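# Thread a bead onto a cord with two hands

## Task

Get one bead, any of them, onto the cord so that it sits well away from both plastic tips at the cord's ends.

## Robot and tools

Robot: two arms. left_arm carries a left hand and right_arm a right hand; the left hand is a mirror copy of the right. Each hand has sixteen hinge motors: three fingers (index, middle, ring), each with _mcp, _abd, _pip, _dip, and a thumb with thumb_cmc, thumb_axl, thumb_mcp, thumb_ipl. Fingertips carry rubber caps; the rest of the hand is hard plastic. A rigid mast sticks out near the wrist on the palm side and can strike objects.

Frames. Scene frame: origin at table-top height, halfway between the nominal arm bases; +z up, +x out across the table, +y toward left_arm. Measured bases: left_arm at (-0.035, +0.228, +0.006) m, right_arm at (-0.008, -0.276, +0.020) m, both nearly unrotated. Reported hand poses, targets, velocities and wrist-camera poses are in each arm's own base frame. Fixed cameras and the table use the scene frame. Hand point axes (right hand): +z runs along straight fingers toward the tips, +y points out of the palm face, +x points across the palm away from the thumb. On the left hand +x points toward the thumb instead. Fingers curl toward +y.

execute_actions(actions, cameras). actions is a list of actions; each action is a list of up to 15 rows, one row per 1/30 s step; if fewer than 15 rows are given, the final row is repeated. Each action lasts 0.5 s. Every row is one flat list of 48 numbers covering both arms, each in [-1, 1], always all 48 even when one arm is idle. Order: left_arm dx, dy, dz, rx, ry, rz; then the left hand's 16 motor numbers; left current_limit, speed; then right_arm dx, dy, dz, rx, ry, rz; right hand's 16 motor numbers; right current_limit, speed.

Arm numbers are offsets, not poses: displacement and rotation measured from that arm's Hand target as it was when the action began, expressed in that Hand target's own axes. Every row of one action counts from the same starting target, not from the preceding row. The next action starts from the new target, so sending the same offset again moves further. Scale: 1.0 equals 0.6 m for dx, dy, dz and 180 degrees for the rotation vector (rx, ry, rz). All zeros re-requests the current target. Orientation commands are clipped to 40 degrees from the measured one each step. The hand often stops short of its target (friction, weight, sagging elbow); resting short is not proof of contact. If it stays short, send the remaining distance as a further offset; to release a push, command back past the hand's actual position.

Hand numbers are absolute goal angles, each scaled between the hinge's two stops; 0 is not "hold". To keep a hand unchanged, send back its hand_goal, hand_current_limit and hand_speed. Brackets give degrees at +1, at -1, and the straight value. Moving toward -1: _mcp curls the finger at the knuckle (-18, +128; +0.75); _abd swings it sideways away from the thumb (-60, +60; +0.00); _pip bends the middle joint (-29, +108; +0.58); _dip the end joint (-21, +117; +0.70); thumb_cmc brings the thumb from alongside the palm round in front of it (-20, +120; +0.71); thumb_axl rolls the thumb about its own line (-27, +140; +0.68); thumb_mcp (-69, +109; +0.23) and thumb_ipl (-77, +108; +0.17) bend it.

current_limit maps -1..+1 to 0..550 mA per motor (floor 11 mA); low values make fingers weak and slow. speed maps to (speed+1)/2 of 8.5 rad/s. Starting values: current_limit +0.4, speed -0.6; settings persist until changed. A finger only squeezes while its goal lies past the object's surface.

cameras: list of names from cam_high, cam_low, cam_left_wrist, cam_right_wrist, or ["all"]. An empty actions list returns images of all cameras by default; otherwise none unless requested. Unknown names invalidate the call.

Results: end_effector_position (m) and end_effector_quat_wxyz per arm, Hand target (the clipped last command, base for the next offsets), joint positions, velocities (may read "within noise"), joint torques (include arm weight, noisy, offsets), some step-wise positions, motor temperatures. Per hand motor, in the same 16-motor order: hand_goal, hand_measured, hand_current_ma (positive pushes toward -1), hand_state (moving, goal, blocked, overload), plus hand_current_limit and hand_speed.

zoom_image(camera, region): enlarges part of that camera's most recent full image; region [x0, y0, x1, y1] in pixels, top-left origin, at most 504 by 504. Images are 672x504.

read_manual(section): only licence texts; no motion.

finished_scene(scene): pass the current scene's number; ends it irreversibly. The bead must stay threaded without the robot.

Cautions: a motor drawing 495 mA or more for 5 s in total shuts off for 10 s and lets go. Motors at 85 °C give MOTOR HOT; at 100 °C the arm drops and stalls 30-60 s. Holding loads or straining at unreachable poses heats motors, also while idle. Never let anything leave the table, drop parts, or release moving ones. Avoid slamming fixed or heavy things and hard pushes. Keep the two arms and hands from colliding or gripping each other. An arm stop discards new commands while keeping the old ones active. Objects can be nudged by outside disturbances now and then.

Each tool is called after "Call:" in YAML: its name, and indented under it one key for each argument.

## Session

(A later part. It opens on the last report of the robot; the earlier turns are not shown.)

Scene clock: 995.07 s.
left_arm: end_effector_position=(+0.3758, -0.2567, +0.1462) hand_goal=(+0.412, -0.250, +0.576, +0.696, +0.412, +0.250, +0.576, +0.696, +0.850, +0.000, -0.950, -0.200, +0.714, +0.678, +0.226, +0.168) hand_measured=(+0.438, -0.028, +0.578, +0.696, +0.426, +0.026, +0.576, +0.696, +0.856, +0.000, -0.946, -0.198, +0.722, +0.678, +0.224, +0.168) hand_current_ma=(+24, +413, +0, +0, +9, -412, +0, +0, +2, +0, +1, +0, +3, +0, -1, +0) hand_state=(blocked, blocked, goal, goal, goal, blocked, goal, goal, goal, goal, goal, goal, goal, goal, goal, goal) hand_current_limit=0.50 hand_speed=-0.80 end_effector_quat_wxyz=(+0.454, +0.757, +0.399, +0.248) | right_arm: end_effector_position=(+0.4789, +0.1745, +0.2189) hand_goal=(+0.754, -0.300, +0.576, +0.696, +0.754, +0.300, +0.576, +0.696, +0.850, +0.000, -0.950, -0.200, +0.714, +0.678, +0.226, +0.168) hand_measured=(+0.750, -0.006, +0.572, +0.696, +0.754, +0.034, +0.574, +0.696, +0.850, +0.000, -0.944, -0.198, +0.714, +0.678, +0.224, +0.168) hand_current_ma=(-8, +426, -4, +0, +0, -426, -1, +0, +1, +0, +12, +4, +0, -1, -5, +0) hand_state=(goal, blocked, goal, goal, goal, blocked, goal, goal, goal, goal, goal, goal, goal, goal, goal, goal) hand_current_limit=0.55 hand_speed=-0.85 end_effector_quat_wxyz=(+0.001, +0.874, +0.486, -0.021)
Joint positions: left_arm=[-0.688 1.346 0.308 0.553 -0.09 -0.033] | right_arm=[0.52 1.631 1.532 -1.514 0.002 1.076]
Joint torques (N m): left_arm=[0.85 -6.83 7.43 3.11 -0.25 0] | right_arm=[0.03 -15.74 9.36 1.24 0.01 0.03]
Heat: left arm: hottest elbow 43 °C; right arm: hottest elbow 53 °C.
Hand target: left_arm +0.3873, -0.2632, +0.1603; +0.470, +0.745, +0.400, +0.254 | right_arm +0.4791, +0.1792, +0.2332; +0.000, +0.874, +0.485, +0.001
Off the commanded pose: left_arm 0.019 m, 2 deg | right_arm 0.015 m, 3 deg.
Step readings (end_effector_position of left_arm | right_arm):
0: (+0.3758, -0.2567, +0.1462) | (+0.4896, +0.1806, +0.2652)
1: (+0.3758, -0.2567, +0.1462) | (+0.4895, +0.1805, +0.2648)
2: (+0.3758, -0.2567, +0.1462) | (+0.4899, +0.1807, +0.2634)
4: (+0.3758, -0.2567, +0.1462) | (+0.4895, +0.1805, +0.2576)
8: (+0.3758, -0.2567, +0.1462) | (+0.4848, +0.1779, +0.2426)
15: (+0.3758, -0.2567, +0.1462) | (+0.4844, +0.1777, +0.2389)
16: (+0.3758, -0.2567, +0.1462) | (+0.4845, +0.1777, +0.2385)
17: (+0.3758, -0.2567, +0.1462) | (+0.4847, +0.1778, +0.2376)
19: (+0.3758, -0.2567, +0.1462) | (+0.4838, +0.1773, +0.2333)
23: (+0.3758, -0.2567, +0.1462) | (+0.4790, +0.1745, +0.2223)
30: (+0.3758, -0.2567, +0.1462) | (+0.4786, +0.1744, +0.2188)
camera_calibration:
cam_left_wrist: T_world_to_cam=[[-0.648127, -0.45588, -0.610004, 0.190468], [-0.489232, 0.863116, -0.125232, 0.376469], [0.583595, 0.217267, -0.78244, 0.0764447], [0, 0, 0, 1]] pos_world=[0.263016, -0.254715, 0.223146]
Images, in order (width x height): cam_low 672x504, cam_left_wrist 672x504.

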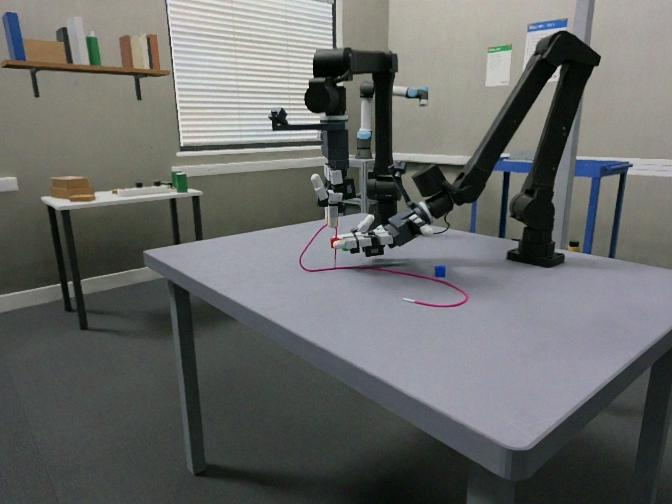

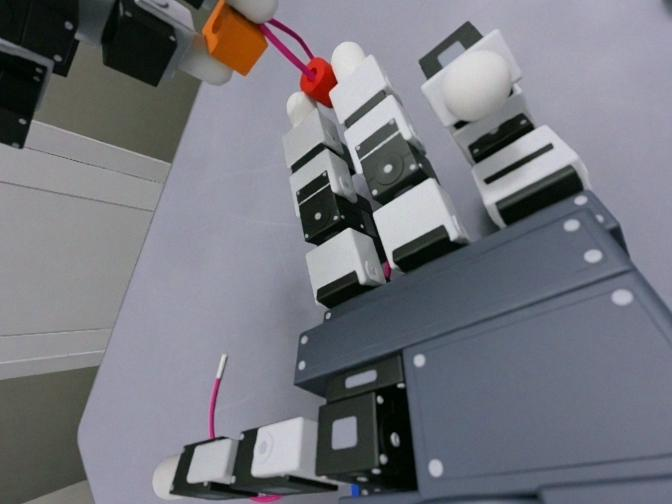

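Call:
execute_actions:
  actions:
    - [[0,0,0,0,0,0, 0.411,-0.25,0.576,0.696, 0.411,0.25,0.576,0.696, 0.85,0,-0.95,-0.2, 0.714,0.678,0.226,0.168, 0.5,-0.8, -0.013,-0.006,0.02,0,0,0, 0.754,-0.3,0.576,0.696, 0.754,0.3,0.576,0.696, 0.85,0,-0.95,-0.2, 0.714,0.678,0.226,0.168, 0.55,-0.85]]
  cameras: ["cam_low","cam_left_wrist"]

Call:
zoom_image:
  camera: "cam_left_wrist"
  region: [220, 0, 400, 135]

Call:
zoom_image:
  camera: "cam_low"
  region: [290, 190, 390, 280]

Scene clock: 1034.57 s.
left_arm: end_effector_position=(+0.3758, -0.2567, +0.1462) hand_goal=(+0.412, -0.250, +0.576, +0.696, +0.412, +0.250, +0.576, +0.696, +0.850, +0.000, -0.950, -0.200, +0.714, +0.678, +0.226, +0.168) hand_measured=(+0.438, -0.028, +0.578, +0.696, +0.426, +0.026, +0.576, +0.696, +0.856, +0.000, -0.946, -0.198, +0.722, +0.678, +0.224, +0.168) hand_current_ma=(+24, +413, +0, +0, +9, -412, +0, +0, +2, +0, +1, +0, +3, +0, -1, +0) hand_state=(blocked, blocked, goal, goal, goal, blocked, goal, goal, goal, goal, goal, goal, goal, goal, goal, goal) hand_current_limit=0.50 hand_speed=-0.80 end_effector_quat_wxyz=(+0.454, +0.757, +0.399, +0.248) | right_arm: end_effector_position=(+0.4716, +0.1703, +0.2077) hand_goal=(+0.754, -0.300, +0.576, +0.696, +0.754, +0.300, +0.576, +0.696, +0.850, +0.000, -0.950, -0.200, +0.714, +0.678, +0.226, +0.168) hand_measured=(+0.750, -0.006, +0.572, +0.696, +0.754, +0.034, +0.574, +0.696, +0.850, +0.000, -0.944, -0.198, +0.714, +0.678, +0.224, +0.168) hand_current_ma=(-8, +426, -4, +0, +0, -426, -1, +0, +1, +0, +12, +4, +0, -1, -5, +0) hand_state=(goal, blocked, goal, goal, goal, blocked, goal, goal, goal, goal, goal, goal, goal, goal, goal, goal) hand_current_limit=0.55 hand_speed=-0.85 end_effector_quat_wxyz=(+0.001, +0.874, +0.486, -0.020)
Joint positions: left_arm=[-0.688 1.346 0.308 0.553 -0.09 -0.033] | right_arm=[0.52 1.611 1.479 -1.479 0.002 1.076]
Joint torques (N m): left_arm=[0.91 -6.77 7.45 3.11 -0.25 0] | right_arm=[-0.03 -15.03 9.18 1.21 0.02 0.02]
Motor temperatures (°C): left_arm=[20 24 43 24 21 22] | right_arm=[21 27 48 21 23 23]
Heat: left arm: hottest elbow 43 °C; right arm: hottest elbow 48 °C.
Hand target: left_arm +0.3873, -0.2632, +0.1603; +0.470, +0.745, +0.400, +0.254 | right_arm +0.4720, +0.1745, +0.2212; +0.000, +0.874, +0.485, +0.001
Off the commanded pose: left_arm 0.019 m, 2 deg | right_arm 0.014 m, 2 deg.
Step readings (end_effector_position of left_arm | right_arm):
0: (+0.3758, -0.2567, +0.1462) | (+0.4789, +0.1745, +0.2189)
1: (+0.3758, -0.2567, +0.1462) | (+0.4788, +0.1744, +0.2186)
2: (+0.3758, -0.2567, +0.1462) | (+0.4787, +0.1744, +0.2178)
4: (+0.3758, -0.2567, +0.1462) | (+0.4770, +0.1734, +0.2150)
8: (+0.3758, -0.2567, +0.1462) | (+0.4714, +0.1702, +0.2091)
15: (+0.3758, -0.2567, +0.1462) | (+0.4715, +0.1703, +0.2073)
camera_calibration:
cam_left_wrist: T_world_to_cam=[[-0.648127, -0.45588, -0.610004, 0.190468], [-0.489232, 0.863116, -0.125232, 0.376469], [0.583595, 0.217267, -0.78244, 0.0764447], [0, 0, 0, 1]] pos_world=[0.263016, -0.254715, 0.223146]
Images, in order (width x height): cam_low 672x504, cam_left_wrist 672x504.

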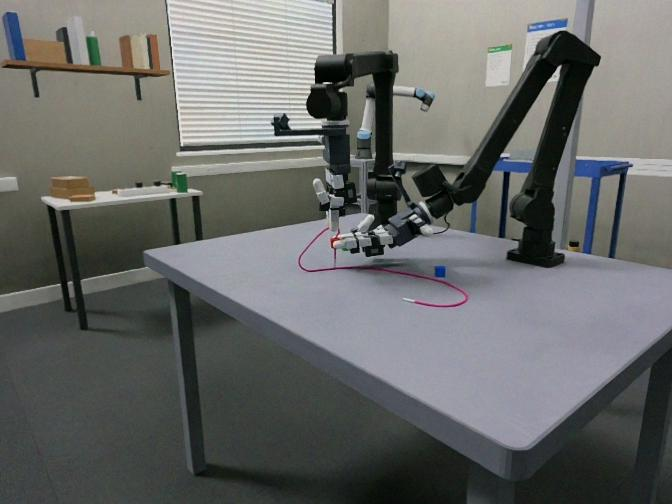

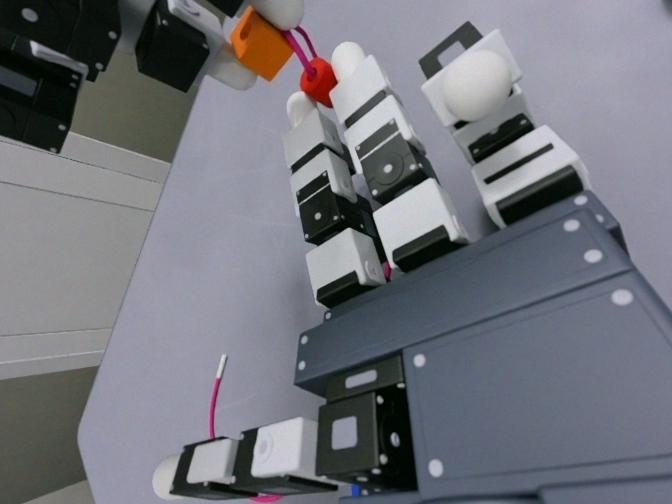

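Scaled by 2.800 from the camera's 672x504 image, which has a finer 960x720 frame.

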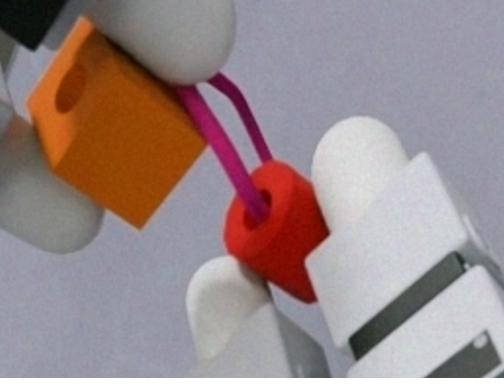

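Scaled by 5.040 from the camera's 672x504 image, which has a finer 960x720 frame.

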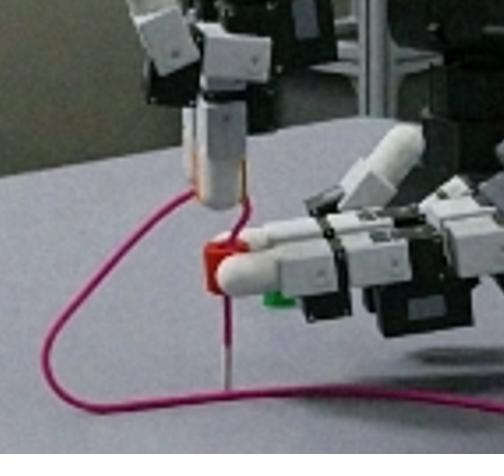

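Call:
execute_actions:
  actions:
    - [[0,0,0,0,0,0, 0.497,-0.25,0.576,0.696, 0.497,0.25,0.576,0.696, 0.85,0,-0.95,-0.2, 0.714,0.678,0.226,0.168, 0.5,-0.95, 0,-0.0013,0.0228,0,0,0, 0.754,-0.3,0.576,0.696, 0.754,0.3,0.576,0.696, 0.85,0,-0.95,-0.2, 0.714,0.678,0.226,0.168, 0.55,-0.85]]
    - [[0,0,0,0,0,0, 0.583,-0.25,0.576,0.696, 0.583,0.25,0.576,0.696, 0.85,0,-0.95,-0.2, 0.714,0.678,0.226,0.168, 0.5,-0.95, 0,-0.0037,0.0228,0,0,0, 0.754,-0.3,0.576,0.696, 0.754,0.3,0.576,0.696, 0.85,0,-0.95,-0.2, 0.714,0.678,0.226,0.168, 0.55,-0.85]]
  cameras: ["cam_low","cam_left_wrist"]

Call:
zoom_image:
  camera: "cam_left_wrist"
  region: [220, 0, 400, 135]

Call:
zoom_image:
  camera: "cam_low"
  region: [290, 200, 390, 290]

Scene clock: 1055.50 s.
left_arm: end_effector_position=(+0.3758, -0.2567, +0.1462) hand_goal=(+0.584, -0.250, +0.576, +0.696, +0.584, +0.250, +0.576, +0.696, +0.850, +0.000, -0.950, -0.200, +0.714, +0.678, +0.226, +0.168) hand_measured=(+0.594, -0.028, +0.578, +0.696, +0.588, +0.026, +0.576, +0.696, +0.856, +0.000, -0.946, -0.198, +0.722, +0.678, +0.224, +0.168) hand_current_ma=(+5, +412, +0, +0, +1, -412, +0, +0, +2, +0, +1, +0, +3, +0, -1, +0) hand_state=(goal, blocked, goal, goal, goal, blocked, goal, goal, goal, goal, goal, goal, goal, goal, goal, goal) hand_current_limit=0.50 hand_speed=-0.95 end_effector_quat_wxyz=(+0.454, +0.757, +0.399, +0.248) | right_arm: end_effector_position=(+0.4687, +0.1687, +0.1843) hand_goal=(+0.754, -0.300, +0.576, +0.696, +0.754, +0.300, +0.576, +0.696, +0.850, +0.000, -0.950, -0.200, +0.714, +0.678, +0.226, +0.168) hand_measured=(+0.750, -0.006, +0.572, +0.696, +0.754, +0.034, +0.574, +0.696, +0.850, +0.000, -0.944, -0.198, +0.714, +0.678, +0.224, +0.168) hand_current_ma=(-8, +426, -4, +0, +0, -426, -1, +0, +1, +0, +12, +4, +0, -1, -5, +0) hand_state=(goal, blocked, goal, goal, goal, blocked, goal, goal, goal, goal, goal, goal, goal, goal, goal, goal) hand_current_limit=0.55 hand_speed=-0.85 end_effector_quat_wxyz=(+0.001, +0.874, +0.485, -0.016)
Joint positions: left_arm=[-0.688 1.346 0.308 0.553 -0.09 -0.033] | right_arm=[0.52 1.608 1.413 -1.408 0.002 1.077]
Joint torques (N m): left_arm=[0.85 -6.83 7.43 3.11 -0.25 0] | right_arm=[0.56 -14.51 9.2 1.28 0.02 0.06]
Heat: left arm: hottest elbow 43 °C; right arm: hottest elbow 50 °C.
Hand target: left_arm +0.3873, -0.2632, +0.1603; +0.470, +0.745, +0.400, +0.254 | right_arm +0.4694, +0.1761, +0.1937; +0.000, +0.874, +0.485, +0.001
Off the commanded pose: left_arm 0.019 m, 2 deg | right_arm 0.012 m, 2 deg.
Step readings (end_effector_position of left_arm | right_arm):
0: (+0.3758, -0.2567, +0.1462) | (+0.4716, +0.1703, +0.2077)
1: (+0.3758, -0.2567, +0.1462) | (+0.4715, +0.1703, +0.2074)
2: (+0.3758, -0.2567, +0.1462) | (+0.4718, +0.1704, +0.2069)
4: (+0.3758, -0.2567, +0.1462) | (+0.4718, +0.1704, +0.2043)
8: (+0.3758, -0.2567, +0.1462) | (+0.4702, +0.1695, +0.1983)
15: (+0.3758, -0.2567, +0.1462) | (+0.4701, +0.1695, +0.1966)
16: (+0.3758, -0.2567, +0.1462) | (+0.4702, +0.1695, +0.1964)
17: (+0.3758, -0.2567, +0.1462) | (+0.4705, +0.1697, +0.1957)
19: (+0.3758, -0.2567, +0.1462) | (+0.4710, +0.1700, +0.1929)
23: (+0.3758, -0.2567, +0.1462) | (+0.4689, +0.1688, +0.1861)
30: (+0.3758, -0.2567, +0.1462) | (+0.4686, +0.1686, +0.1843)
camera_calibration:
cam_left_wrist: T_world_to_cam=[[-0.648127, -0.45588, -0.610004, 0.190468], [-0.489232, 0.863116, -0.125232, 0.376469], [0.583595, 0.217267, -0.78244, 0.0764447], [0, 0, 0, 1]] pos_world=[0.263016, -0.254715, 0.223146]
Images, in order (width x height): cam_low 672x504, cam_left_wrist 672x504.

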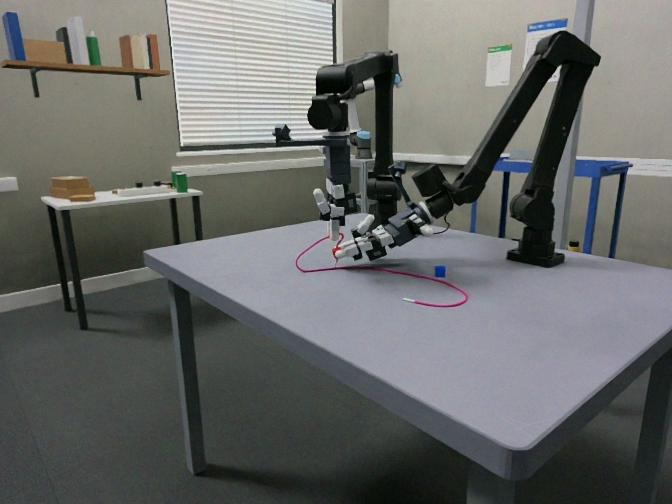

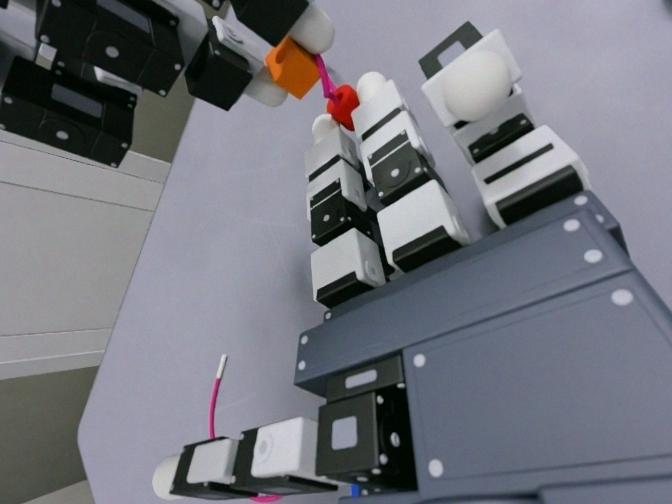

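Scaled by 2.800 from the camera's 672x504 image, which has a finer 960x720 frame.

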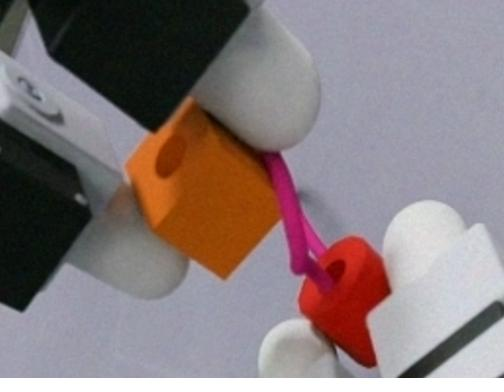

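Scaled by 5.040 from the camera's 672x504 image, which has a finer 960x720 frame.

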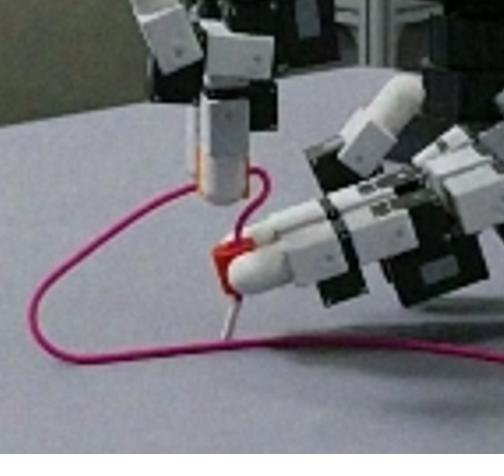

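Call:
execute_actions:
  actions:
    - [[0,0,0,0,0,0, 0.669,-0.25,0.576,0.696, 0.669,0.25,0.576,0.696, 0.85,0,-0.95,-0.2, 0.714,0.678,0.226,0.168, 0.5,-0.95, 0,-0.0065,0.0228,0,0,0, 0.754,-0.3,0.576,0.696, 0.754,0.3,0.576,0.696, 0.85,0,-0.95,-0.2, 0.714,0.678,0.226,0.168, 0.55,-0.85]]
    - [[0,0,0,0,0,0, 0.754,-0.25,0.576,0.696, 0.754,0.25,0.576,0.696, 0.85,0,-0.95,-0.2, 0.714,0.678,0.226,0.168, 0.5,-0.95, 0,-0.0085,0.0228,0,0,0, 0.754,-0.3,0.576,0.696, 0.754,0.3,0.576,0.696, 0.85,0,-0.95,-0.2, 0.714,0.678,0.226,0.168, 0.55,-0.85]]
  cameras: ["cam_low","cam_left_wrist"]

Call:
zoom_image:
  camera: "cam_left_wrist"
  region: [240, 20, 440, 170]

Call:
zoom_image:
  camera: "cam_low"
  region: [290, 200, 390, 290]

Scene clock: 1073.20 s.
left_arm: end_effector_position=(+0.3783, -0.2577, +0.1524) hand_goal=(+0.754, -0.250, +0.576, +0.696, +0.754, +0.250, +0.576, +0.696, +0.850, +0.000, -0.950, -0.200, +0.714, +0.678, +0.226, +0.168) hand_measured=(+0.768, -0.028, +0.578, +0.694, +0.736, +0.028, +0.570, +0.694, +0.856, +0.000, -0.946, -0.198, +0.722, +0.678, +0.224, +0.168) hand_current_ma=(+8, +412, +0, +0, -13, -412, -2, -1, +2, +0, +1, +0, +3, +0, -1, +0) hand_state=(goal, blocked, goal, goal, goal, blocked, goal, goal, goal, goal, goal, goal, goal, goal, goal, goal) hand_current_limit=0.50 hand_speed=-0.95 end_effector_quat_wxyz=(+0.461, +0.752, +0.398, +0.253) | right_arm: end_effector_position=(+0.4608, +0.1729, +0.1595) hand_goal=(+0.754, -0.300, +0.576, +0.696, +0.754, +0.300, +0.576, +0.696, +0.850, +0.000, -0.950, -0.200, +0.714, +0.678, +0.226, +0.168) hand_measured=(+0.750, -0.006, +0.572, +0.696, +0.754, +0.034, +0.574, +0.696, +0.850, +0.000, -0.944, -0.198, +0.714, +0.678, +0.224, +0.168) hand_current_ma=(-8, +426, -4, +0, +0, -426, -1, +0, +1, +0, +12, +4, +0, -1, -5, +0) hand_state=(goal, blocked, goal, goal, goal, blocked, goal, goal, goal, goal, goal, goal, goal, goal, goal, goal) hand_current_limit=0.55 hand_speed=-0.85 end_effector_quat_wxyz=(+0.001, +0.874, +0.485, -0.014)
Joint positions: left_arm=[-0.688 1.346 0.314 0.566 -0.095 -0.033] | right_arm=[0.536 1.608 1.345 -1.336 0.002 1.094]
Joint torques (N m): left_arm=[0.91 -6.77 7.08 2.51 -0.06 0.01] | right_arm=[0.44 -13.98 9.06 1.26 0.03 0.04]
Heat: left arm: hottest elbow 43 °C; right arm: hottest elbow 48 °C.
Hand target: left_arm +0.3873, -0.2632, +0.1602; +0.470, +0.745, +0.400, +0.254 | right_arm +0.4619, +0.1807, +0.1664; +0.000, +0.874, +0.485, +0.001
Off the commanded pose: left_arm 0.013 m, 1 deg | right_arm 0.010 m, 2 deg.
Step readings (end_effector_position of left_arm | right_arm):
0: (+0.3758, -0.2567, +0.1462) | (+0.4687, +0.1687, +0.1843)
1: (+0.3758, -0.2567, +0.1462) | (+0.4688, +0.1687, +0.1843)
2: (+0.3758, -0.2567, +0.1462) | (+0.4690, +0.1688, +0.1835)
4: (+0.3758, -0.2567, +0.1462) | (+0.4693, +0.1691, +0.1809)
8: (+0.3759, -0.2566, +0.1464) | (+0.4658, +0.1690, +0.1735)
15: (+0.3764, -0.2563, +0.1485) | (+0.4652, +0.1699, +0.1718)
16: (+0.3765, -0.2564, +0.1488) | (+0.4653, +0.1702, +0.1718)
17: (+0.3767, -0.2565, +0.1491) | (+0.4655, +0.1703, +0.1710)
19: (+0.3773, -0.2569, +0.1503) | (+0.4656, +0.1709, +0.1684)
23: (+0.3782, -0.2575, +0.1523) | (+0.4617, +0.1716, +0.1611)
30: (+0.3783, -0.2577, +0.1524) | (+0.4607, +0.1729, +0.1595)
camera_calibration:
cam_left_wrist: T_world_to_cam=[[-0.636284, -0.46513, -0.615464, 0.1893], [-0.490564, 0.85967, -0.142526, 0.381589], [0.59539, 0.211237, -0.775171, 0.0729619], [0, 0, 0, 1]] pos_world=[0.264202, -0.255404, 0.227452]
Images, in order (width x height): cam_low 672x504, cam_left_wrist 672x504.

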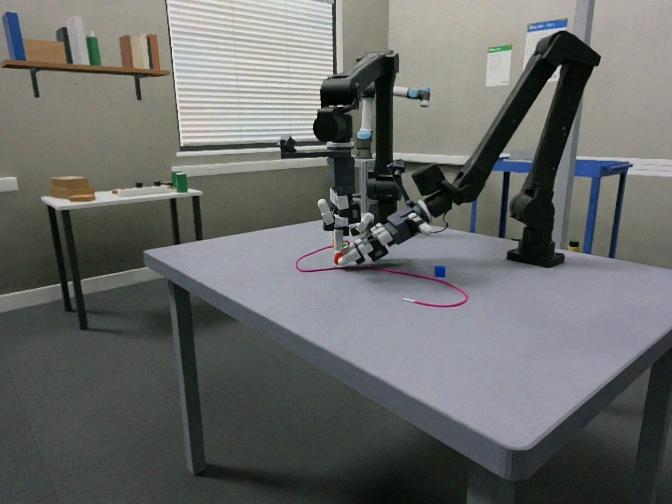

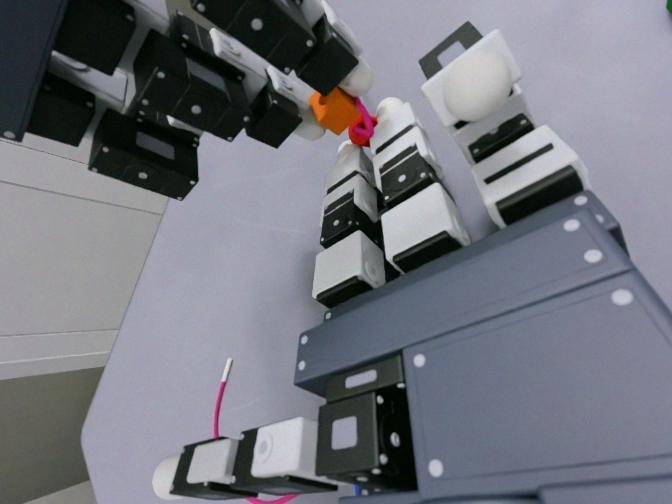

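Scaled by 2.520 from the camera's 672x504 image, which has a finer 960x720 frame.

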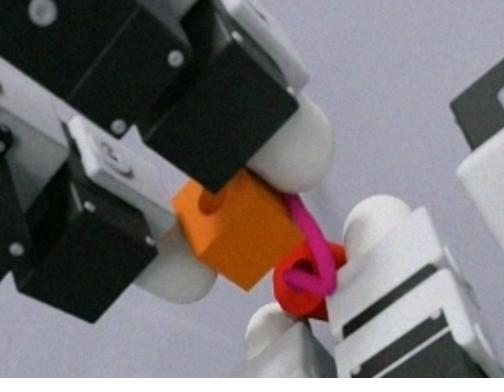

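Scaled by 5.040 from the camera's 672x504 image, which has a finer 960x720 frame.

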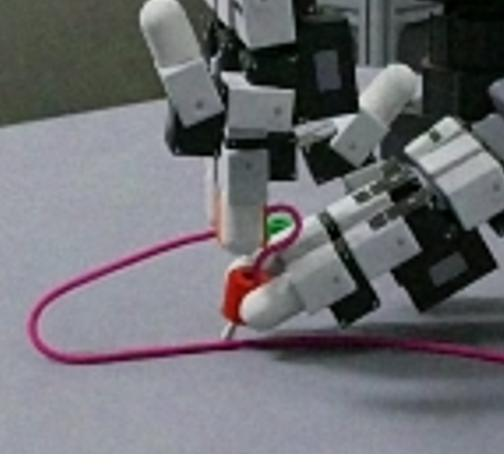

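Call:
zoom_image:
  camera: "cam_low"
  region: [320, 235, 360, 275]

Scaled by 12.600 from the camera's 672x504 image, which has a finer 960x720 frame.

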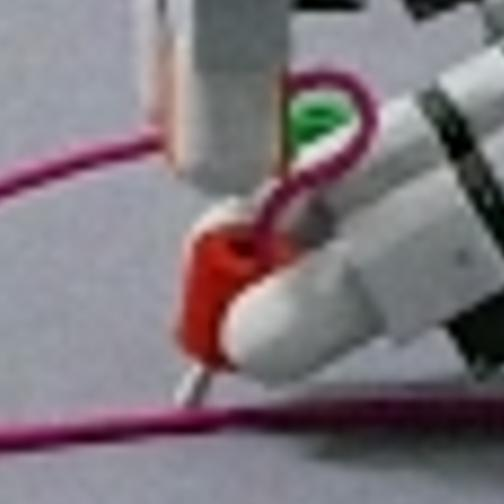

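Call:
execute_actions:
  actions:
    - [[0,0,0,0,0,0, 0.754,-0.25,0.576,0.696, 0.754,0.25,0.576,0.696, 0.85,0,-0.95,-0.2, 0.714,0.678,0.226,0.168, 0.5,-0.95, 0.0071,0.0192,-0.03,0,0,0, 0.754,-0.3,0.576,0.696, 0.754,0.3,0.576,0.696, 0.85,0,-0.95,-0.2, 0.714,0.678,0.226,0.168, 0.55,-0.85]]
    - [[0.001,0.0292,0.0055,0.0278,0,0, 0.754,-0.25,0.576,0.696, 0.754,0.25,0.576,0.696, 0.85,0,-0.95,-0.2, 0.714,0.678,0.226,0.168, 0.5,-0.95, 0.0071,0.0192,-0.0254,0,0,0, 0.754,-0.3,0.576,0.696, 0.754,0.3,0.576,0.696, 0.85,0,-0.95,-0.2, 0.714,0.678,0.226,0.168, 0.55,-0.85]]
    - [[0.001,0.0292,0.003,0.0278,0,0, 0.754,-0.25,0.576,0.696, 0.754,0.25,0.576,0.696, 0.85,0,-0.95,-0.2, 0.714,0.678,0.226,0.168, 0.5,-0.95, 0.0071,0.0192,-0.0254,0,0,0, 0.754,-0.3,0.576,0.696, 0.754,0.3,0.576,0.696, 0.85,0,-0.95,-0.2, 0.714,0.678,0.226,0.168, 0.55,-0.85]]
  cameras: ["cam_low","cam_left_wrist"]

Call:
zoom_image:
  camera: "cam_low"
  region: [300, 200, 390, 280]

Scene clock: 1188.07 s.
left_arm: end_effector_position=(+0.3915, -0.2681, +0.1646) hand_goal=(+0.754, -0.250, +0.576, +0.696, +0.754, +0.250, +0.576, +0.696, +0.850, +0.000, -0.950, -0.200, +0.714, +0.678, +0.226, +0.168) hand_measured=(+0.806, -0.030, +0.598, +0.706, +0.724, +0.084, +0.556, +0.686, +0.856, +0.000, -0.946, -0.198, +0.722, +0.678, +0.224, +0.168) hand_current_ma=(+75, +412, +15, +4, -30, -395, -13, -4, +2, +0, +1, +0, +3, +0, -1, +0) hand_state=(blocked, blocked, blocked, goal, blocked, blocked, goal, goal, goal, goal, goal, goal, goal, goal, goal, goal) hand_current_limit=0.50 hand_speed=-0.95 end_effector_quat_wxyz=(+0.385, +0.795, +0.418, +0.212) | right_arm: end_effector_position=(+0.4825, +0.1708, +0.1999) hand_goal=(+0.754, -0.300, +0.576, +0.696, +0.754, +0.300, +0.576, +0.696, +0.850, +0.000, -0.950, -0.200, +0.714, +0.678, +0.226, +0.168) hand_measured=(+0.750, -0.006, +0.572, +0.696, +0.754, +0.034, +0.574, +0.696, +0.850, +0.000, -0.944, -0.198, +0.714, +0.678, +0.224, +0.168) hand_current_ma=(-8, +426, -4, +0, +0, -426, -1, +0, +1, +0, +12, +4, +0, -1, -5, +0) hand_state=(goal, blocked, goal, goal, goal, blocked, goal, goal, goal, goal, goal, goal, goal, goal, goal, goal) hand_current_limit=0.55 hand_speed=-0.85 end_effector_quat_wxyz=(+0.001, +0.874, +0.485, -0.013)
Joint positions: left_arm=[-0.684 1.198 0.453 0.082 -0.08 -0.042] | right_arm=[0.509 1.631 1.482 -1.448 0.002 1.067]
Joint torques (N m): left_arm=[1.38 -8.41 9.84 1.62 0 -0.01] | right_arm=[-1.49 -12.75 13.38 0.09 0.07 -0.13]
Heat: left arm: hottest elbow 42 °C; right arm: hottest elbow 46 °C.
Hand target: left_arm +0.4053, -0.2739, +0.1888; +0.404, +0.783, +0.420, +0.218 | right_arm +0.4979, +0.1733, +0.2149; +0.000, +0.874, +0.485, +0.001
Off the commanded pose: left_arm 0.028 m, 3 deg | right_arm 0.022 m, 2 deg.
Step readings (end_effector_position of left_arm | right_arm):
0: (+0.3783, -0.2577, +0.1524) | (+0.4608, +0.1729, +0.1595)
1: (+0.3783, -0.2577, +0.1524) | (+0.4608, +0.1729, +0.1595)
2: (+0.3783, -0.2577, +0.1524) | (+0.4608, +0.1729, +0.1595)
4: (+0.3783, -0.2577, +0.1524) | (+0.4603, +0.1726, +0.1594)
8: (+0.3783, -0.2577, +0.1524) | (+0.4580, +0.1713, +0.1602)
15: (+0.3783, -0.2577, +0.1524) | (+0.4596, +0.1722, +0.1639)
16: (+0.3784, -0.2577, +0.1522) | (+0.4597, +0.1723, +0.1643)
17: (+0.3788, -0.2581, +0.1503) | (+0.4597, +0.1723, +0.1654)
19: (+0.3802, -0.2596, +0.1461) | (+0.4606, +0.1717, +0.1694)
23: (+0.3824, -0.2618, +0.1535) | (+0.4672, +0.1732, +0.1814)
30: (+0.3834, -0.2627, +0.1535) | (+0.4704, +0.1745, +0.1872)
31: (+0.3833, -0.2626, +0.1523) | (+0.4704, +0.1742, +0.1871)
32: (+0.3836, -0.2631, +0.1508) | (+0.4703, +0.1740, +0.1874)
34: (+0.3848, -0.2650, +0.1514) | (+0.4718, +0.1734, +0.1893)
38: (+0.3892, -0.2670, +0.1633) | (+0.4793, +0.1722, +0.1963)
45: (+0.3919, -0.2684, +0.1664) | (+0.4826, +0.1708, +0.2018)
camera_calibration:
cam_left_wrist: T_world_to_cam=[[-0.732372, -0.39666, -0.553436, 0.246131], [-0.496224, 0.867493, 0.0349103, 0.373843], [0.466254, 0.300196, -0.83216, 0.160566], [0, 0, 0, 1]] pos_world=[0.290905, -0.274877, 0.256784]
Images, in order (width x height): cam_low 672x504, cam_left_wrist 672x504.

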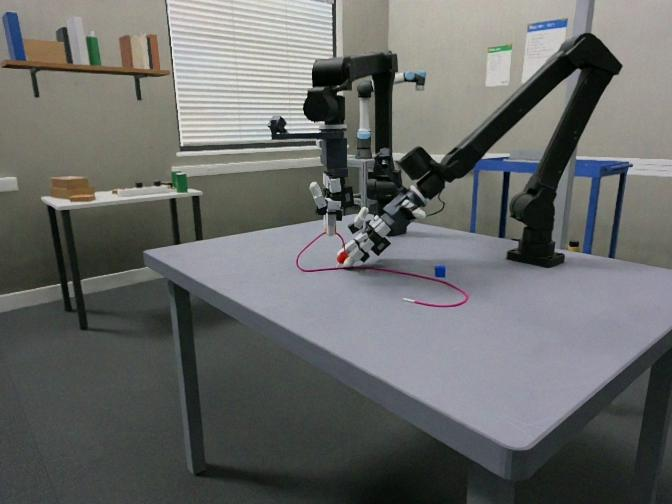

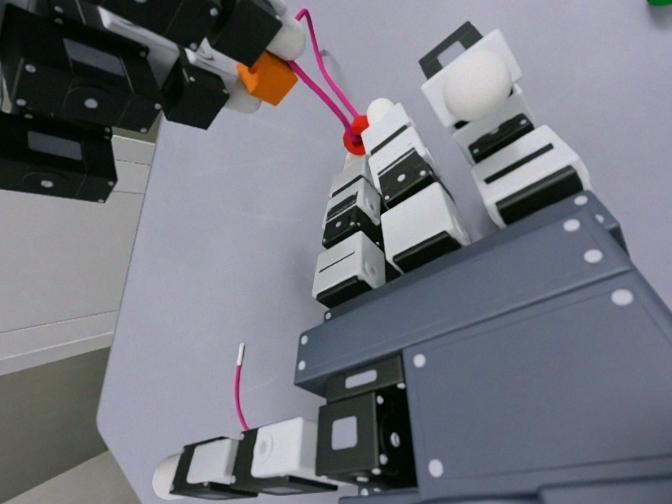

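Scaled by 5.600 from the camera's 672x504 image, which has a finer 960x720 frame.

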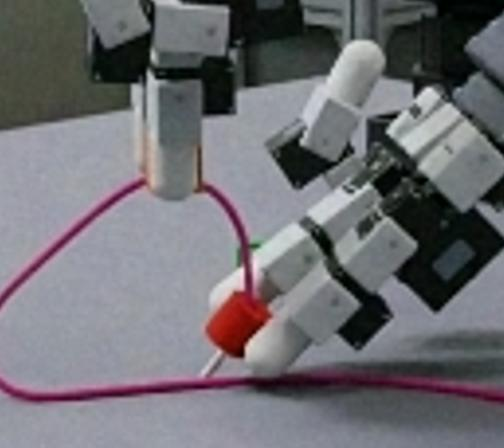

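Call:
zoom_image:
  camera: "cam_left_wrist"
  region: [290, 60, 450, 180]

Call:
zoom_image:
  camera: "cam_low"
  region: [325, 235, 365, 275]

Scaled by 3.150 from the camera's 672x504 image, which has a finer 960x720 frame.

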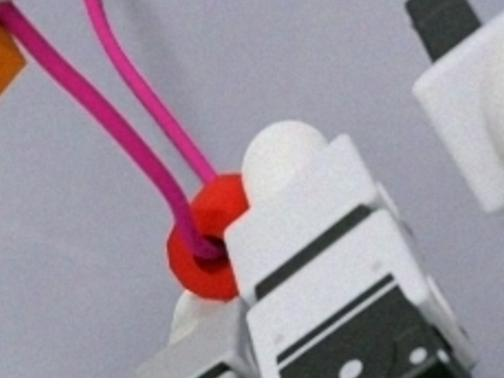

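Scaled by 12.600 from the camera's 672x504 image, which has a finer 960x720 frame.

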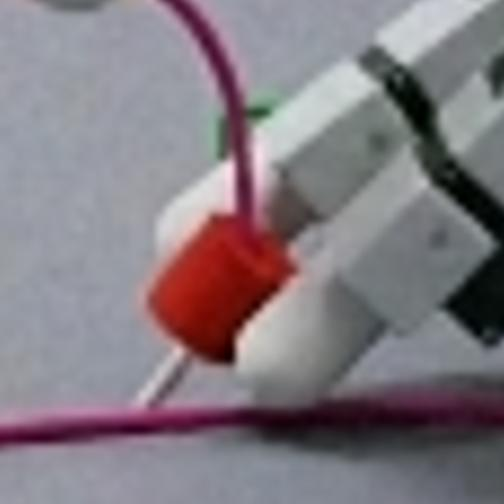

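Call:
execute_actions:
  actions:
    - [[0,0.0272,-0.0193,0,0,0, 0.754,-0.25,0.576,0.696, 0.754,0.25,0.576,0.696, 0.85,0,-0.95,-0.2, 0.714,0.678,0.226,0.168, 0.5,-0.95, 0,0,-0.035,0,0,0, 0.754,-0.3,0.576,0.696, 0.754,0.3,0.576,0.696, 0.85,0,-0.95,-0.2, 0.714,0.678,0.226,0.168, 0.55,-0.85]]
    - [[0,0.0272,-0.0193,0,0,0, 0.754,-0.25,0.576,0.696, 0.754,0.25,0.576,0.696, 0.85,0,-0.95,-0.2, 0.714,0.678,0.226,0.168, 0.5,-0.95, 0,0,-0.028,0,0,0, 0.754,-0.3,0.576,0.696, 0.754,0.3,0.576,0.696, 0.85,0,-0.95,-0.2, 0.714,0.678,0.226,0.168, 0.55,-0.85]]
  cameras: ["cam_low","cam_left_wrist"]

Call:
zoom_image:
  camera: "cam_low"
  region: [305, 205, 365, 265]

Call:
zoom_image:
  camera: "cam_left_wrist"
  region: [290, 60, 450, 180]

Scene clock: 1237.57 s.
left_arm: end_effector_position=(+0.3927, -0.2688, +0.1991) hand_goal=(+0.754, -0.250, +0.576, +0.696, +0.754, +0.250, +0.576, +0.696, +0.850, +0.000, -0.950, -0.200, +0.714, +0.678, +0.226, +0.168) hand_measured=(+0.832, -0.128, +0.610, +0.712, +0.700, +0.140, +0.542, +0.678, +0.856, +0.000, -0.946, -0.198, +0.722, +0.678, +0.224, +0.168) hand_current_ma=(+150, +235, +34, +10, -83, -194, -33, -11, +2, +0, +1, +0, +3, +0, -1, +0) hand_state=(blocked, blocked, blocked, goal, blocked, blocked, blocked, goal, goal, goal, goal, goal, goal, goal, goal, goal) hand_current_limit=0.50 hand_speed=-0.95 end_effector_quat_wxyz=(+0.382, +0.796, +0.419, +0.211) | right_arm: end_effector_position=(+0.4845, +0.1719, +0.2341) hand_goal=(+0.754, -0.300, +0.576, +0.696, +0.754, +0.300, +0.576, +0.696, +0.850, +0.000, -0.950, -0.200, +0.714, +0.678, +0.226, +0.168) hand_measured=(+0.750, -0.006, +0.572, +0.696, +0.754, +0.034, +0.574, +0.696, +0.850, +0.000, -0.944, -0.198, +0.714, +0.678, +0.224, +0.168) hand_current_ma=(-8, +426, -4, +0, +0, -426, -1, +0, +1, +0, +12, +4, +0, -1, -5, +0) hand_state=(goal, blocked, goal, goal, goal, blocked, goal, goal, goal, goal, goal, goal, goal, goal, goal, goal) hand_current_limit=0.55 hand_speed=-0.85 end_effector_quat_wxyz=(+0.001, +0.874, +0.485, -0.017)
Joint positions: left_arm=[-0.683 1.109 0.513 -0.075 -0.08 -0.042] | right_arm=[0.509 1.632 1.573 -1.546 0.002 1.067]
Joint torques (N m): left_arm=[1.32 -8.29 10.77 1.59 0.01 -0.01] | right_arm=[-1.44 -13.51 13.45 0.01 0.07 -0.14]
Heat: left arm: hottest elbow 47 °C; right arm: hottest elbow 52 °C.
Hand target: left_arm +0.4054, -0.2739, +0.2289; +0.403, +0.783, +0.420, +0.218 | right_arm +0.4978, +0.1732, +0.2528; +0.000, +0.874, +0.485, +0.001
Off the commanded pose: left_arm 0.033 m, 3 deg | right_arm 0.023 m, 2 deg.
Step readings (end_effector_position of left_arm | right_arm):
0: (+0.3915, -0.2680, +0.1646) | (+0.4825, +0.1708, +0.1999)
1: (+0.3915, -0.2680, +0.1644) | (+0.4825, +0.1708, +0.2001)
2: (+0.3914, -0.2680, +0.1637) | (+0.4820, +0.1705, +0.2009)
4: (+0.3915, -0.2678, +0.1651) | (+0.4811, +0.1700, +0.2042)
8: (+0.3912, -0.2676, +0.1739) | (+0.4830, +0.1711, +0.2135)
15: (+0.3921, -0.2683, +0.1802) | (+0.4842, +0.1717, +0.2183)
16: (+0.3920, -0.2682, +0.1798) | (+0.4840, +0.1717, +0.2184)
17: (+0.3919, -0.2681, +0.1795) | (+0.4834, +0.1713, +0.2190)
19: (+0.3912, -0.2676, +0.1797) | (+0.4823, +0.1707, +0.2218)
23: (+0.3910, -0.2674, +0.1901) | (+0.4837, +0.1715, +0.2298)
30: (+0.3928, -0.2689, +0.1998) | (+0.4848, +0.1721, +0.2341)
camera_calibration:
cam_left_wrist: T_world_to_cam=[[-0.735422, -0.394633, -0.550834, 0.267018], [-0.496558, 0.866996, 0.0418163, 0.372451], [0.461069, 0.304274, -0.833566, 0.192393], [0, 0, 0, 1]] pos_world=[0.292608, -0.276079, 0.291881]
Images, in order (width x height): cam_low 672x504, cam_left_wrist 672x504.

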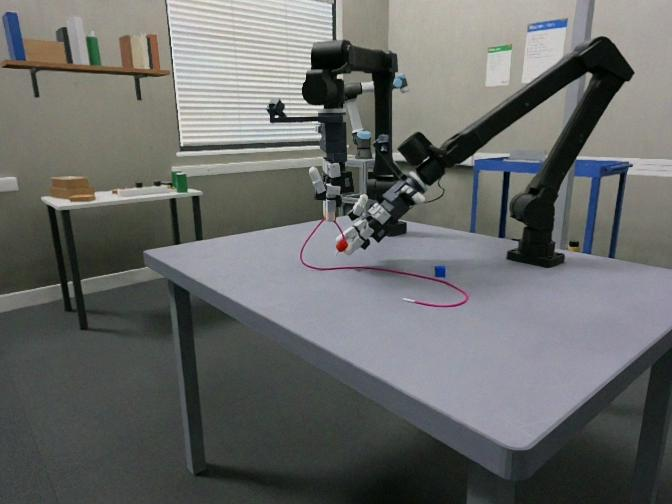

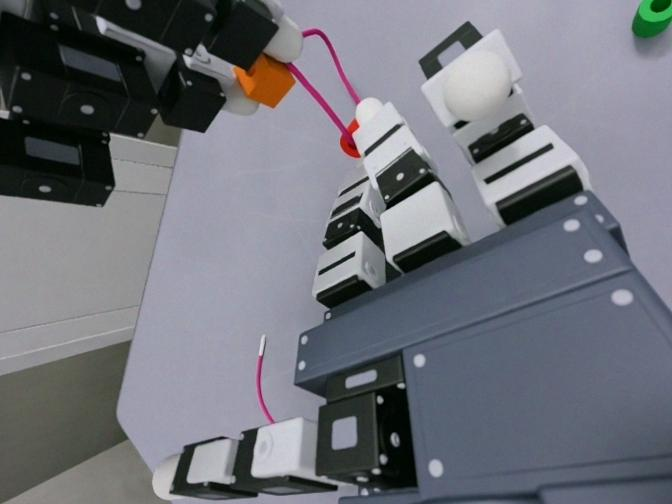

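Scaled by 8.400 from the camera's 672x504 image, which has a finer 960x720 frame.

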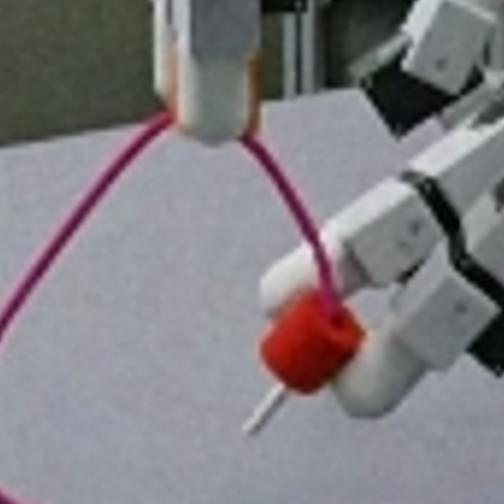

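Scaled by 3.150 from the camera's 672x504 image, which has a finer 960x720 frame.

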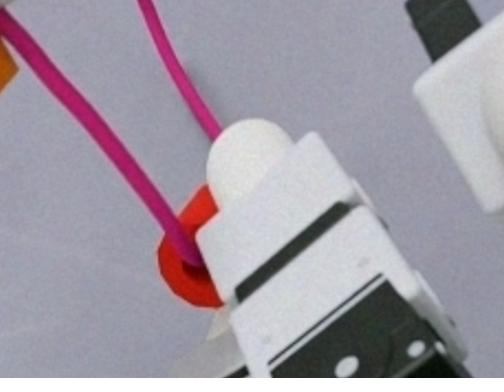

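Call:
execute_actions:
  actions:
    - [[0,-0.0272,0.0193,0,0,0, 0.754,-0.25,0.576,0.696, 0.754,0.25,0.576,0.696, 0.85,0,-0.95,-0.2, 0.714,0.678,0.226,0.168, 0.5,-0.95, 0,0,0.0267,0,0,0, 0.754,-0.3,0.576,0.696, 0.754,0.3,0.576,0.696, 0.85,0,-0.95,-0.2, 0.714,0.678,0.226,0.168, 0.55,-0.85]]
    - [[0,-0.0272,0.0193,0,0,0, 0.754,-0.25,0.576,0.696, 0.754,0.25,0.576,0.696, 0.85,0,-0.95,-0.2, 0.714,0.678,0.226,0.168, 0.5,-0.95, 0,0,0.0267,0,0,0, 0.754,-0.3,0.576,0.696, 0.754,0.3,0.576,0.696, 0.85,0,-0.95,-0.2, 0.714,0.678,0.226,0.168, 0.55,-0.85]]
  cameras: ["cam_low","cam_left_wrist"]

Call:
zoom_image:
  camera: "cam_low"
  region: [305, 215, 365, 275]

Call:
zoom_image:
  camera: "cam_left_wrist"
  region: [290, 60, 450, 180]

Scene clock: 1261.07 s.
left_arm: end_effector_position=(+0.4004, -0.2751, +0.1882) hand_goal=(+0.754, -0.250, +0.576, +0.696, +0.754, +0.250, +0.576, +0.696, +0.850, +0.000, -0.950, -0.200, +0.714, +0.678, +0.226, +0.168) hand_measured=(+0.832, -0.128, +0.610, +0.712, +0.700, +0.140, +0.542, +0.678, +0.856, +0.000, -0.946, -0.198, +0.722, +0.678, +0.224, +0.168) hand_current_ma=(+150, +235, +34, +10, -83, -194, -33, -11, +2, +0, +1, +0, +3, +0, -1, +0) hand_state=(blocked, blocked, blocked, goal, blocked, blocked, blocked, goal, goal, goal, goal, goal, goal, goal, goal, goal) hand_current_limit=0.50 hand_speed=-0.95 end_effector_quat_wxyz=(+0.398, +0.788, +0.415, +0.218) | right_arm: end_effector_position=(+0.4900, +0.1750, +0.2234) hand_goal=(+0.754, -0.300, +0.576, +0.696, +0.754, +0.300, +0.576, +0.696, +0.850, +0.000, -0.950, -0.200, +0.714, +0.678, +0.226, +0.168) hand_measured=(+0.750, -0.006, +0.572, +0.696, +0.754, +0.034, +0.574, +0.696, +0.850, +0.000, -0.944, -0.198, +0.714, +0.678, +0.224, +0.168) hand_current_ma=(-8, +426, -4, +0, +0, -426, -1, +0, +1, +0, +12, +4, +0, -1, -5, +0) hand_state=(goal, blocked, goal, goal, goal, blocked, goal, goal, goal, goal, goal, goal, goal, goal, goal, goal) hand_current_limit=0.55 hand_speed=-0.85 end_effector_quat_wxyz=(+0.001, +0.874, +0.485, -0.004)
Joint positions: left_arm=[-0.683 1.182 0.496 0.055 -0.079 -0.043] | right_arm=[0.509 1.633 1.546 -1.491 0.002 1.066]
Joint torques (N m): left_arm=[1.32 -6.83 7.13 2.93 0.03 0] | right_arm=[-1.49 -13.1 9.44 1.33 0.05 -0.14]
Motor temperatures (°C): left_arm=[20 25 54 24 20 22] | right_arm=[21 29 60 21 23 23]
Heat: left arm: hottest elbow 54 °C; right arm: hottest elbow 60 °C.
Hand target: left_arm +0.4053, -0.2739, +0.1887; +0.404, +0.783, +0.420, +0.218 | right_arm +0.4979, +0.1734, +0.2208; +0.000, +0.874, +0.486, +0.001
Off the commanded pose: left_arm 0.005 m, 1 deg | right_arm 0.009 m, 1 deg.
Step readings (end_effector_position of left_arm | right_arm):
0: (+0.3927, -0.2688, +0.1991) | (+0.4845, +0.1719, +0.2341)
1: (+0.3927, -0.2688, +0.1991) | (+0.4845, +0.1719, +0.2341)
2: (+0.3927, -0.2688, +0.1992) | (+0.4845, +0.1719, +0.2341)
4: (+0.3934, -0.2694, +0.2012) | (+0.4846, +0.1720, +0.2341)
8: (+0.3956, -0.2712, +0.2034) | (+0.4864, +0.1730, +0.2342)
15: (+0.3969, -0.2722, +0.2012) | (+0.4874, +0.1736, +0.2343)
16: (+0.3970, -0.2723, +0.2016) | (+0.4876, +0.1737, +0.2343)
17: (+0.3975, -0.2727, +0.2021) | (+0.4881, +0.1739, +0.2340)
19: (+0.3995, -0.2744, +0.2030) | (+0.4901, +0.1750, +0.2324)
23: (+0.4012, -0.2757, +0.1955) | (+0.4901, +0.1751, +0.2263)
30: (+0.4002, -0.2749, +0.1872) | (+0.4898, +0.1749, +0.2234)
camera_calibration:
cam_left_wrist: T_world_to_cam=[[-0.718548, -0.408725, -0.562702, 0.25579], [-0.497162, 0.867645, 0.00463211, 0.389659], [0.486332, 0.283083, -0.826647, 0.164356], [0, 0, 0, 1]] pos_world=[0.29759, -0.280064, 0.277993]
Images, in order (width x height): cam_low 672x504, cam_left_wrist 672x504.

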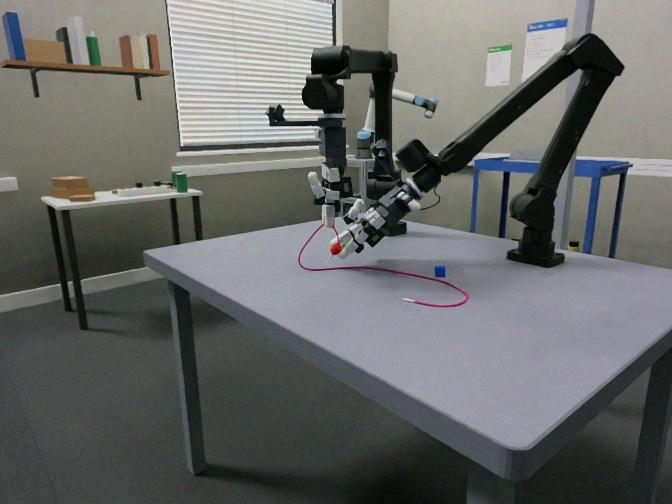

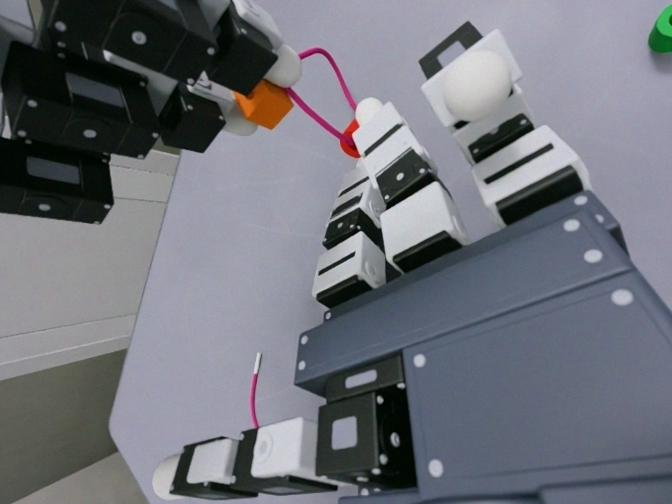

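Scaled by 8.400 from the camera's 672x504 image, which has a finer 960x720 frame.

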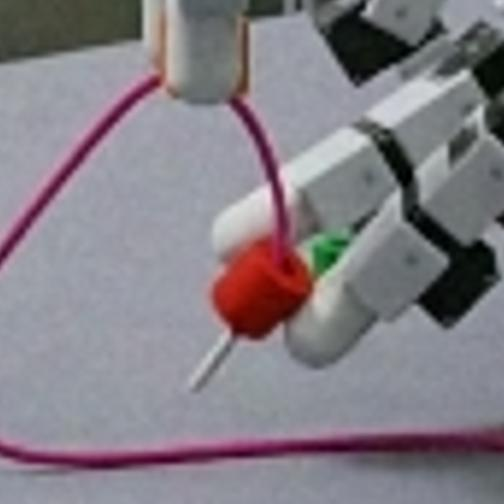

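Scaled by 3.150 from the camera's 672x504 image, which has a finer 960x720 frame.

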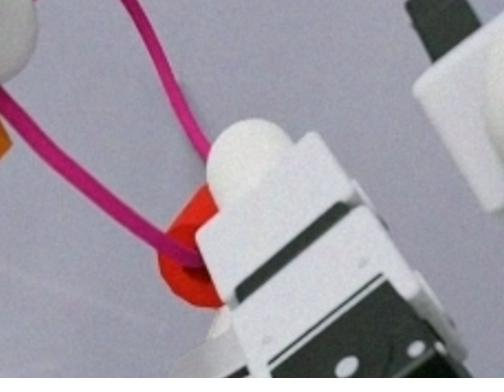

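Call:
execute_actions:
  actions:
    - [[0,-0.0204,0.0145,0,0,0, 0.754,-0.25,0.576,0.696, 0.754,0.25,0.576,0.696, 0.85,0,-0.95,-0.2, 0.714,0.678,0.226,0.168, 0.5,-0.95, 0,0,0.025,0,0,0, 0.754,-0.3,0.576,0.696, 0.754,0.3,0.576,0.696, 0.85,0,-0.95,-0.2, 0.714,0.678,0.226,0.168, 0.55,-0.85]]
  cameras: ["cam_low","cam_left_wrist"]

Call:
zoom_image:
  camera: "cam_low"
  region: [305, 215, 365, 275]

Scene clock: 1275.70 s.
left_arm: end_effector_position=(+0.4007, -0.2753, +0.1737) hand_goal=(+0.754, -0.250, +0.576, +0.696, +0.754, +0.250, +0.576, +0.696, +0.850, +0.000, -0.950, -0.200, +0.714, +0.678, +0.226, +0.168) hand_measured=(+0.832, -0.128, +0.610, +0.712, +0.700, +0.140, +0.542, +0.678, +0.856, +0.000, -0.946, -0.198, +0.722, +0.678, +0.224, +0.168) hand_current_ma=(+150, +235, +34, +10, -83, -194, -33, -11, +2, +0, +1, +0, +3, +0, -1, +0) hand_state=(blocked, blocked, blocked, goal, blocked, blocked, blocked, goal, goal, goal, goal, goal, goal, goal, goal, goal) hand_current_limit=0.50 hand_speed=-0.95 end_effector_quat_wxyz=(+0.399, +0.788, +0.415, +0.218) | right_arm: end_effector_position=(+0.4901, +0.1750, +0.2077) hand_goal=(+0.754, -0.300, +0.576, +0.696, +0.754, +0.300, +0.576, +0.696, +0.850, +0.000, -0.950, -0.200, +0.714, +0.678, +0.226, +0.168) hand_measured=(+0.750, -0.006, +0.572, +0.696, +0.754, +0.034, +0.574, +0.696, +0.850, +0.000, -0.944, -0.198, +0.714, +0.678, +0.224, +0.168) hand_current_ma=(-8, +426, -4, +0, +0, -426, -1, +0, +1, +0, +12, +4, +0, -1, -5, +0) hand_state=(goal, blocked, goal, goal, goal, blocked, goal, goal, goal, goal, goal, goal, goal, goal, goal, goal) hand_current_limit=0.55 hand_speed=-0.85 end_effector_quat_wxyz=(+0.001, +0.874, +0.485, -0.004)
Joint positions: left_arm=[-0.683 1.223 0.477 0.117 -0.079 -0.043] | right_arm=[0.509 1.639 1.512 -1.453 0.002 1.066]
Joint torques (N m): left_arm=[1.32 -7.12 6.78 2.93 0.03 0] | right_arm=[-1.44 -13.16 9.46 1.32 0.05 -0.14]
Motor temperatures (°C): left_arm=[20 25 52 24 20 22] | right_arm=[21 30 57 21 23 23]
Heat: left arm: hottest elbow 52 °C; right arm: hottest elbow 57 °C.
Hand target: left_arm +0.4053, -0.2739, +0.1739; +0.404, +0.783, +0.420, +0.218 | right_arm +0.4980, +0.1734, +0.2058; +0.000, +0.874, +0.486, +0.001
Off the commanded pose: left_arm 0.005 m, 1 deg | right_arm 0.008 m, 1 deg.
Step readings (end_effector_position of left_arm | right_arm):
0: (+0.4004, -0.2751, +0.1882) | (+0.4900, +0.1750, +0.2234)
1: (+0.4005, -0.2752, +0.1885) | (+0.4900, +0.1750, +0.2233)
2: (+0.4005, -0.2752, +0.1884) | (+0.4903, +0.1752, +0.2225)
4: (+0.4011, -0.2756, +0.1878) | (+0.4910, +0.1756, +0.2194)
8: (+0.4010, -0.2756, +0.1788) | (+0.4896, +0.1748, +0.2112)
15: (+0.4005, -0.2752, +0.1731) | (+0.4899, +0.1750, +0.2077)
camera_calibration:
cam_left_wrist: T_world_to_cam=[[-0.718202, -0.40898, -0.562958, 0.247586], [-0.497157, 0.867652, 0.00392135, 0.390187], [0.486848, 0.282695, -0.826476, 0.152022], [0, 0, 0, 1]] pos_world=[0.29779, -0.280264, 0.263493]
Images, in order (width x height): cam_low 672x504, cam_left_wrist 672x504.

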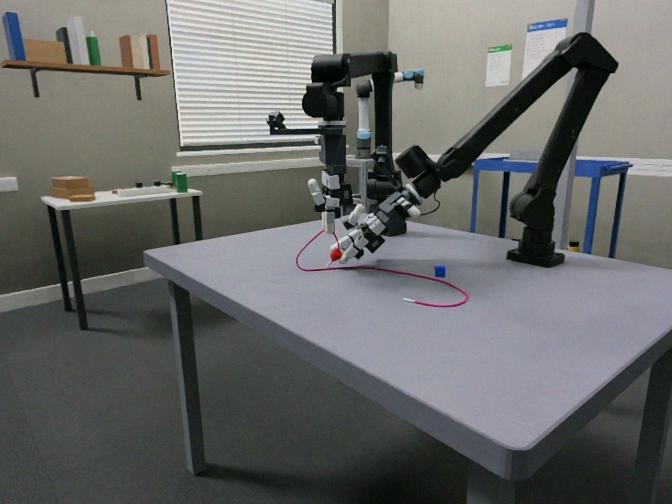

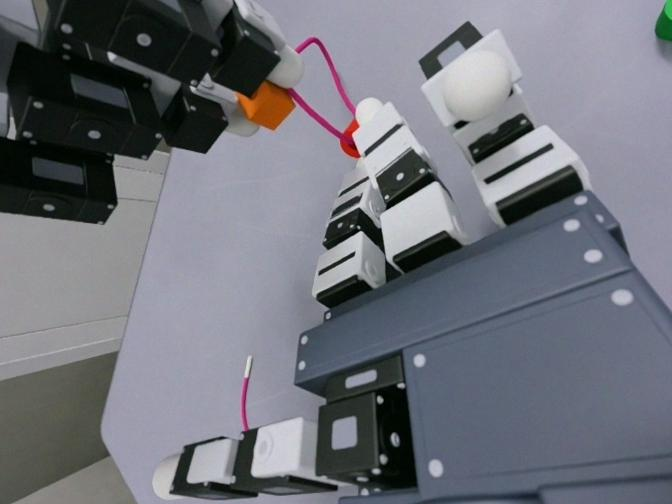

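Scaled by 8.400 from the camera's 672x504 image, which has a finer 960x720 frame.

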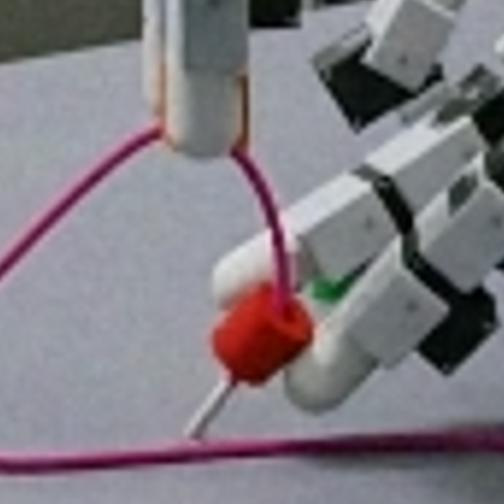

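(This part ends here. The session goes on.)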